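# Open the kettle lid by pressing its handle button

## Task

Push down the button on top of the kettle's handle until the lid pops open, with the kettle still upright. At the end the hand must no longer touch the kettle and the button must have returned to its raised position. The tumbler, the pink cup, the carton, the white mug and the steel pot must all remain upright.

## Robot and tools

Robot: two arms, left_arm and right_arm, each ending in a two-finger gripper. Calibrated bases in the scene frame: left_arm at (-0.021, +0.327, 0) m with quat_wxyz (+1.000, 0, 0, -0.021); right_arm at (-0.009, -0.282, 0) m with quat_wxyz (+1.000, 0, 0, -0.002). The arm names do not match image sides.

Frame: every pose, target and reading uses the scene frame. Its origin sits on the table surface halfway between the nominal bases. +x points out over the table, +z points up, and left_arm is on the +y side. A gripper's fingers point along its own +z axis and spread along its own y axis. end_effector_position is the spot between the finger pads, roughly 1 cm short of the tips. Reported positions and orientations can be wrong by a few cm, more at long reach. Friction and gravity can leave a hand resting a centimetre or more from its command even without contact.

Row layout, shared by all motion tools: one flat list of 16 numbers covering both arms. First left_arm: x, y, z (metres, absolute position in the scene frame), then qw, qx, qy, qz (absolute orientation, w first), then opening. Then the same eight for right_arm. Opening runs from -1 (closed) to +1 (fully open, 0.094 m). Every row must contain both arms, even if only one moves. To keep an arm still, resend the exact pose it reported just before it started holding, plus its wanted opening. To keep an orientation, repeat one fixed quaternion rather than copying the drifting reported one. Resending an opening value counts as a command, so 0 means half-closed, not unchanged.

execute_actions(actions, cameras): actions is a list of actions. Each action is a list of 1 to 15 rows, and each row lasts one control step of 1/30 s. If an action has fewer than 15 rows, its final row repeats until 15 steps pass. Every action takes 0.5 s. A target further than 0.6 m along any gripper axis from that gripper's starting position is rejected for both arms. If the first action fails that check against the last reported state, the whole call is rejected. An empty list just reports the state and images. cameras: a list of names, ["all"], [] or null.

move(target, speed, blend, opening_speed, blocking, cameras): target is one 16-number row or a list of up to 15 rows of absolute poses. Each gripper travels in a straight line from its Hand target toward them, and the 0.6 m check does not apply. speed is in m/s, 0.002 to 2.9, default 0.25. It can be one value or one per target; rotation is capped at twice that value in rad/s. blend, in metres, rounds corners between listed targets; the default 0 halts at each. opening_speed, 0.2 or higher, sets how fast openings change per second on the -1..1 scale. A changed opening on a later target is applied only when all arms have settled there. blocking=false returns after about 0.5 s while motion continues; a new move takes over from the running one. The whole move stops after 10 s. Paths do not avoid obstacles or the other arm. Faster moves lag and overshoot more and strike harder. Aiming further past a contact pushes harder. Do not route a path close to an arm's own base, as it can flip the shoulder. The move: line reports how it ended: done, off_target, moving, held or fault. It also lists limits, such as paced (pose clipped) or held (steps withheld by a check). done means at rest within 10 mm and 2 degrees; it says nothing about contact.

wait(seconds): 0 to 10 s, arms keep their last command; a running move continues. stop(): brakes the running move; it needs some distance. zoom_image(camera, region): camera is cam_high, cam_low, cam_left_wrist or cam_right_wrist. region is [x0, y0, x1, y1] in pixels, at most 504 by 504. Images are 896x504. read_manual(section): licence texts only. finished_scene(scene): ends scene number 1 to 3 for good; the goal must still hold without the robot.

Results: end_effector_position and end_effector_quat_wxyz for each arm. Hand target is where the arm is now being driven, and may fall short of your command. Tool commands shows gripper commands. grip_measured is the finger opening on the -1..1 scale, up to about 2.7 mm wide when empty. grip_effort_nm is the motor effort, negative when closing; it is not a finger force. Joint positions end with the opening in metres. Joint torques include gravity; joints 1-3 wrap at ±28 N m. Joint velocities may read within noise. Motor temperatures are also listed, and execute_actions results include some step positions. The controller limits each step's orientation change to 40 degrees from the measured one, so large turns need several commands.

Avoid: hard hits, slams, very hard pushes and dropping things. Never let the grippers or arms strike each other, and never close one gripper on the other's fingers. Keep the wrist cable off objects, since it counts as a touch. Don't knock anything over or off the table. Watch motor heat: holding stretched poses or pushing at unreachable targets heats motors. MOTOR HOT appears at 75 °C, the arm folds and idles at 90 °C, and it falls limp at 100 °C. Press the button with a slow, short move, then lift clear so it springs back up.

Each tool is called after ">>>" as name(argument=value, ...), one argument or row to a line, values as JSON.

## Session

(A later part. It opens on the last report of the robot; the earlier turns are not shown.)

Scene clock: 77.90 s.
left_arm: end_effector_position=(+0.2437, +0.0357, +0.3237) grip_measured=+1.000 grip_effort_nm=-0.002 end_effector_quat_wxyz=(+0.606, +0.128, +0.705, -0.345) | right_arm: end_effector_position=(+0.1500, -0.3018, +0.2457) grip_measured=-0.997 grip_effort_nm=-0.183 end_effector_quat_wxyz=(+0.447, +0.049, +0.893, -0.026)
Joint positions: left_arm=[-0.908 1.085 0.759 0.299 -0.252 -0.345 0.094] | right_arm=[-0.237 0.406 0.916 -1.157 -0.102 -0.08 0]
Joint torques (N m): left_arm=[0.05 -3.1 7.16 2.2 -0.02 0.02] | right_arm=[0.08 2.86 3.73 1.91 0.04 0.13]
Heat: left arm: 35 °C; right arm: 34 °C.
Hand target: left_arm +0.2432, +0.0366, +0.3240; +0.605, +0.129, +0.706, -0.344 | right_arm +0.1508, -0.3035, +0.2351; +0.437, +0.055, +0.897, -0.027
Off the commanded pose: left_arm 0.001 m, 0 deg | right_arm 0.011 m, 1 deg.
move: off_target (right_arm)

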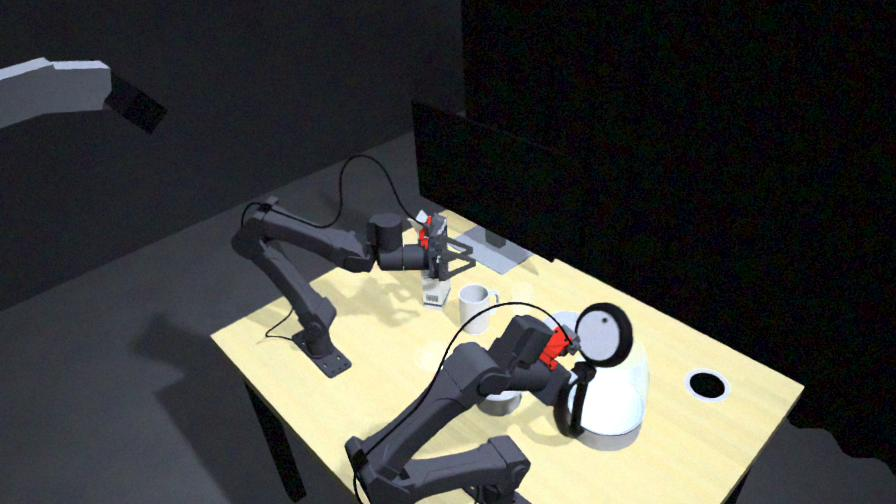

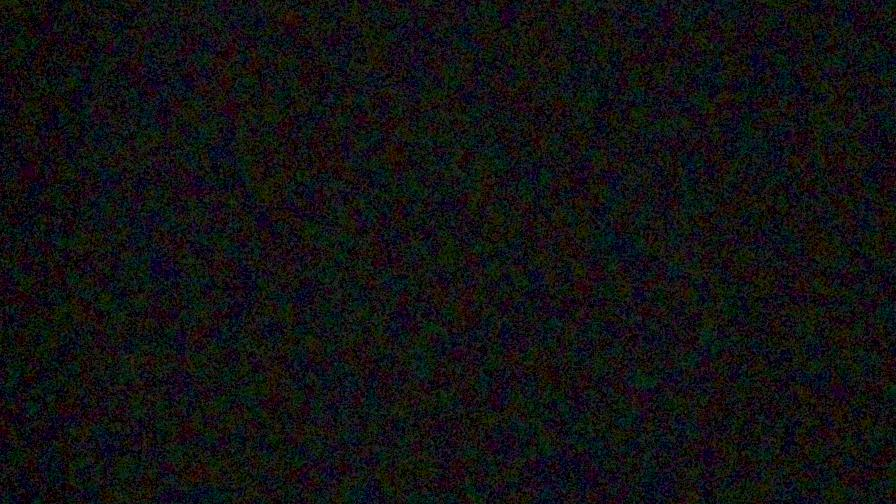

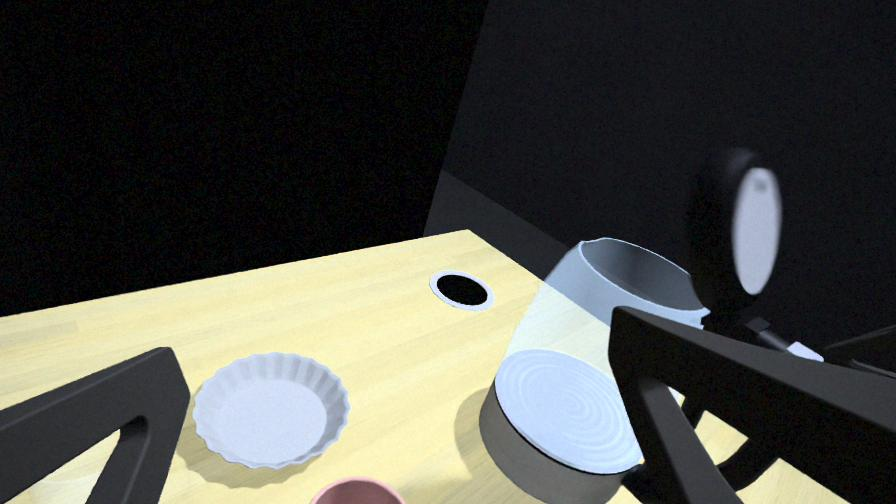

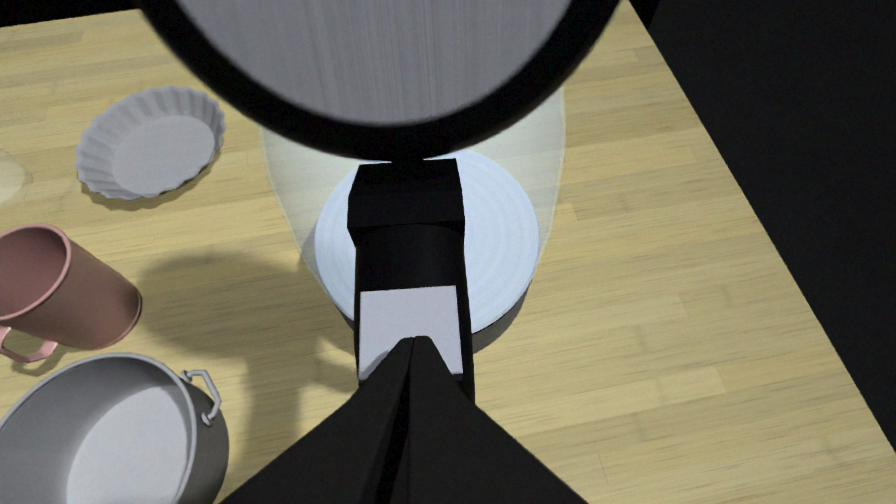

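>>> move(
  target=[0.2432, 0.0366, 0.324, 0.605, 0.129, 0.706, -0.344, 1, 0.135, -0.302, 0.30, 0.437, 0.055, 0.897, -0.027, -1],
  speed=0.1,
  cameras=["all"],
)

Scene clock: 82.37 s.
left_arm: end_effector_position=(+0.2437, +0.0357, +0.3237) grip_measured=+1.000 grip_effort_nm=-0.002 end_effector_quat_wxyz=(+0.606, +0.128, +0.705, -0.345) | right_arm: end_effector_position=(+0.1345, -0.3022, +0.2914) grip_measured=-0.997 grip_effort_nm=-0.183 end_effector_quat_wxyz=(+0.430, +0.062, +0.900, -0.029)
Joint positions: left_arm=[-0.908 1.085 0.759 0.299 -0.252 -0.345 0.094] | right_arm=[-0.283 0.533 1.178 -1.331 -0.116 -0.094 0]
Joint torques (N m): left_arm=[0.13 -3.19 6.97 2.2 -0.02 -0.04] | right_arm=[-0.51 4.62 7.72 1.73 -0.18 -0.04]
Heat: left arm: 35 °C; right arm: 34 °C.
Hand target: left_arm +0.2432, +0.0366, +0.3240; +0.605, +0.129, +0.706, -0.344 | right_arm +0.1350, -0.3017, +0.2999; +0.437, +0.057, +0.897, -0.031
Off the commanded pose: left_arm 0.001 m, 0 deg | right_arm 0.009 m, 1 deg.
move: done

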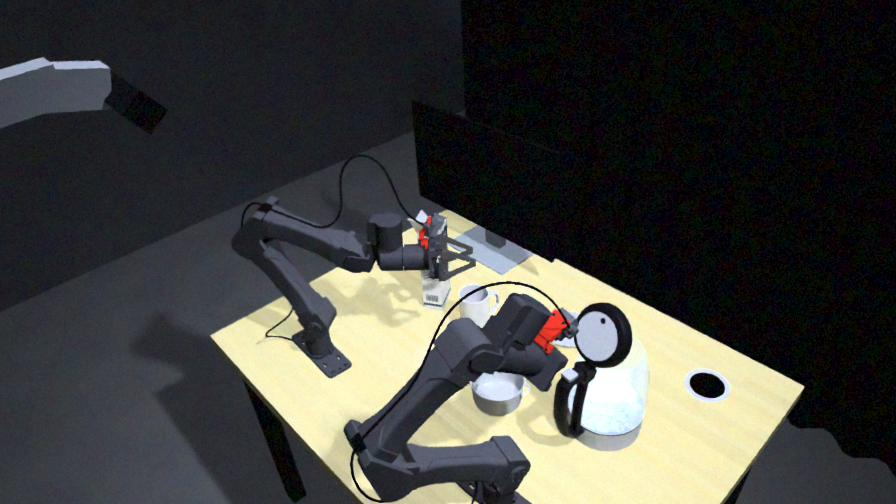

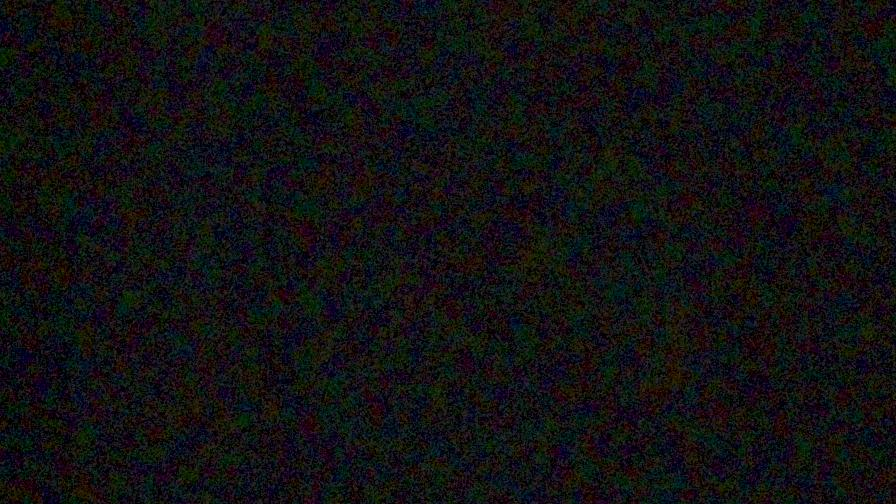

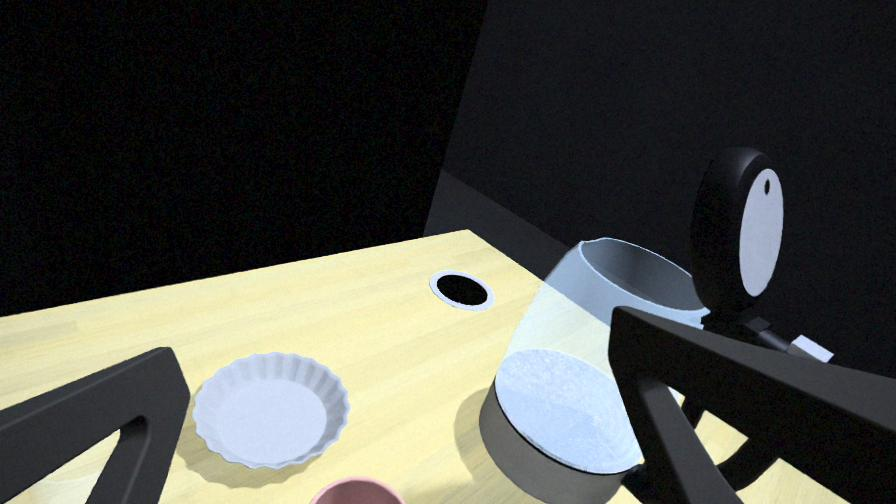

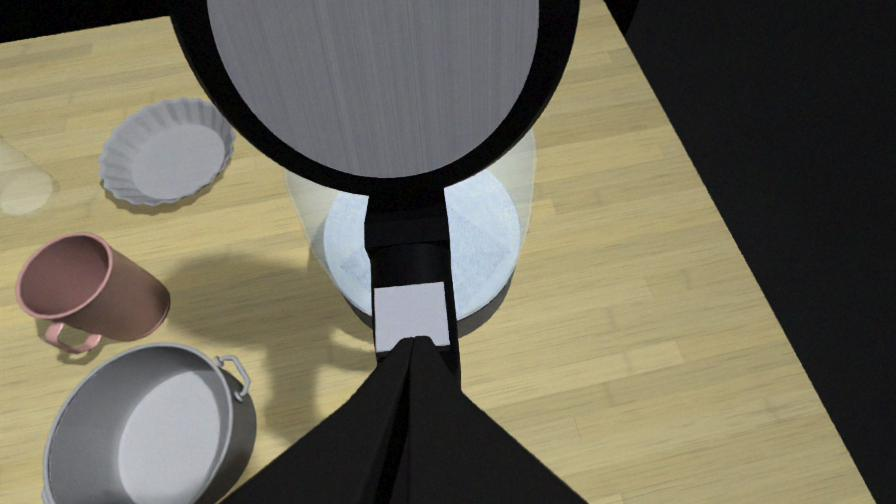

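>>> finished_scene(
  scene=2,
)

The scene is finished: the task was done.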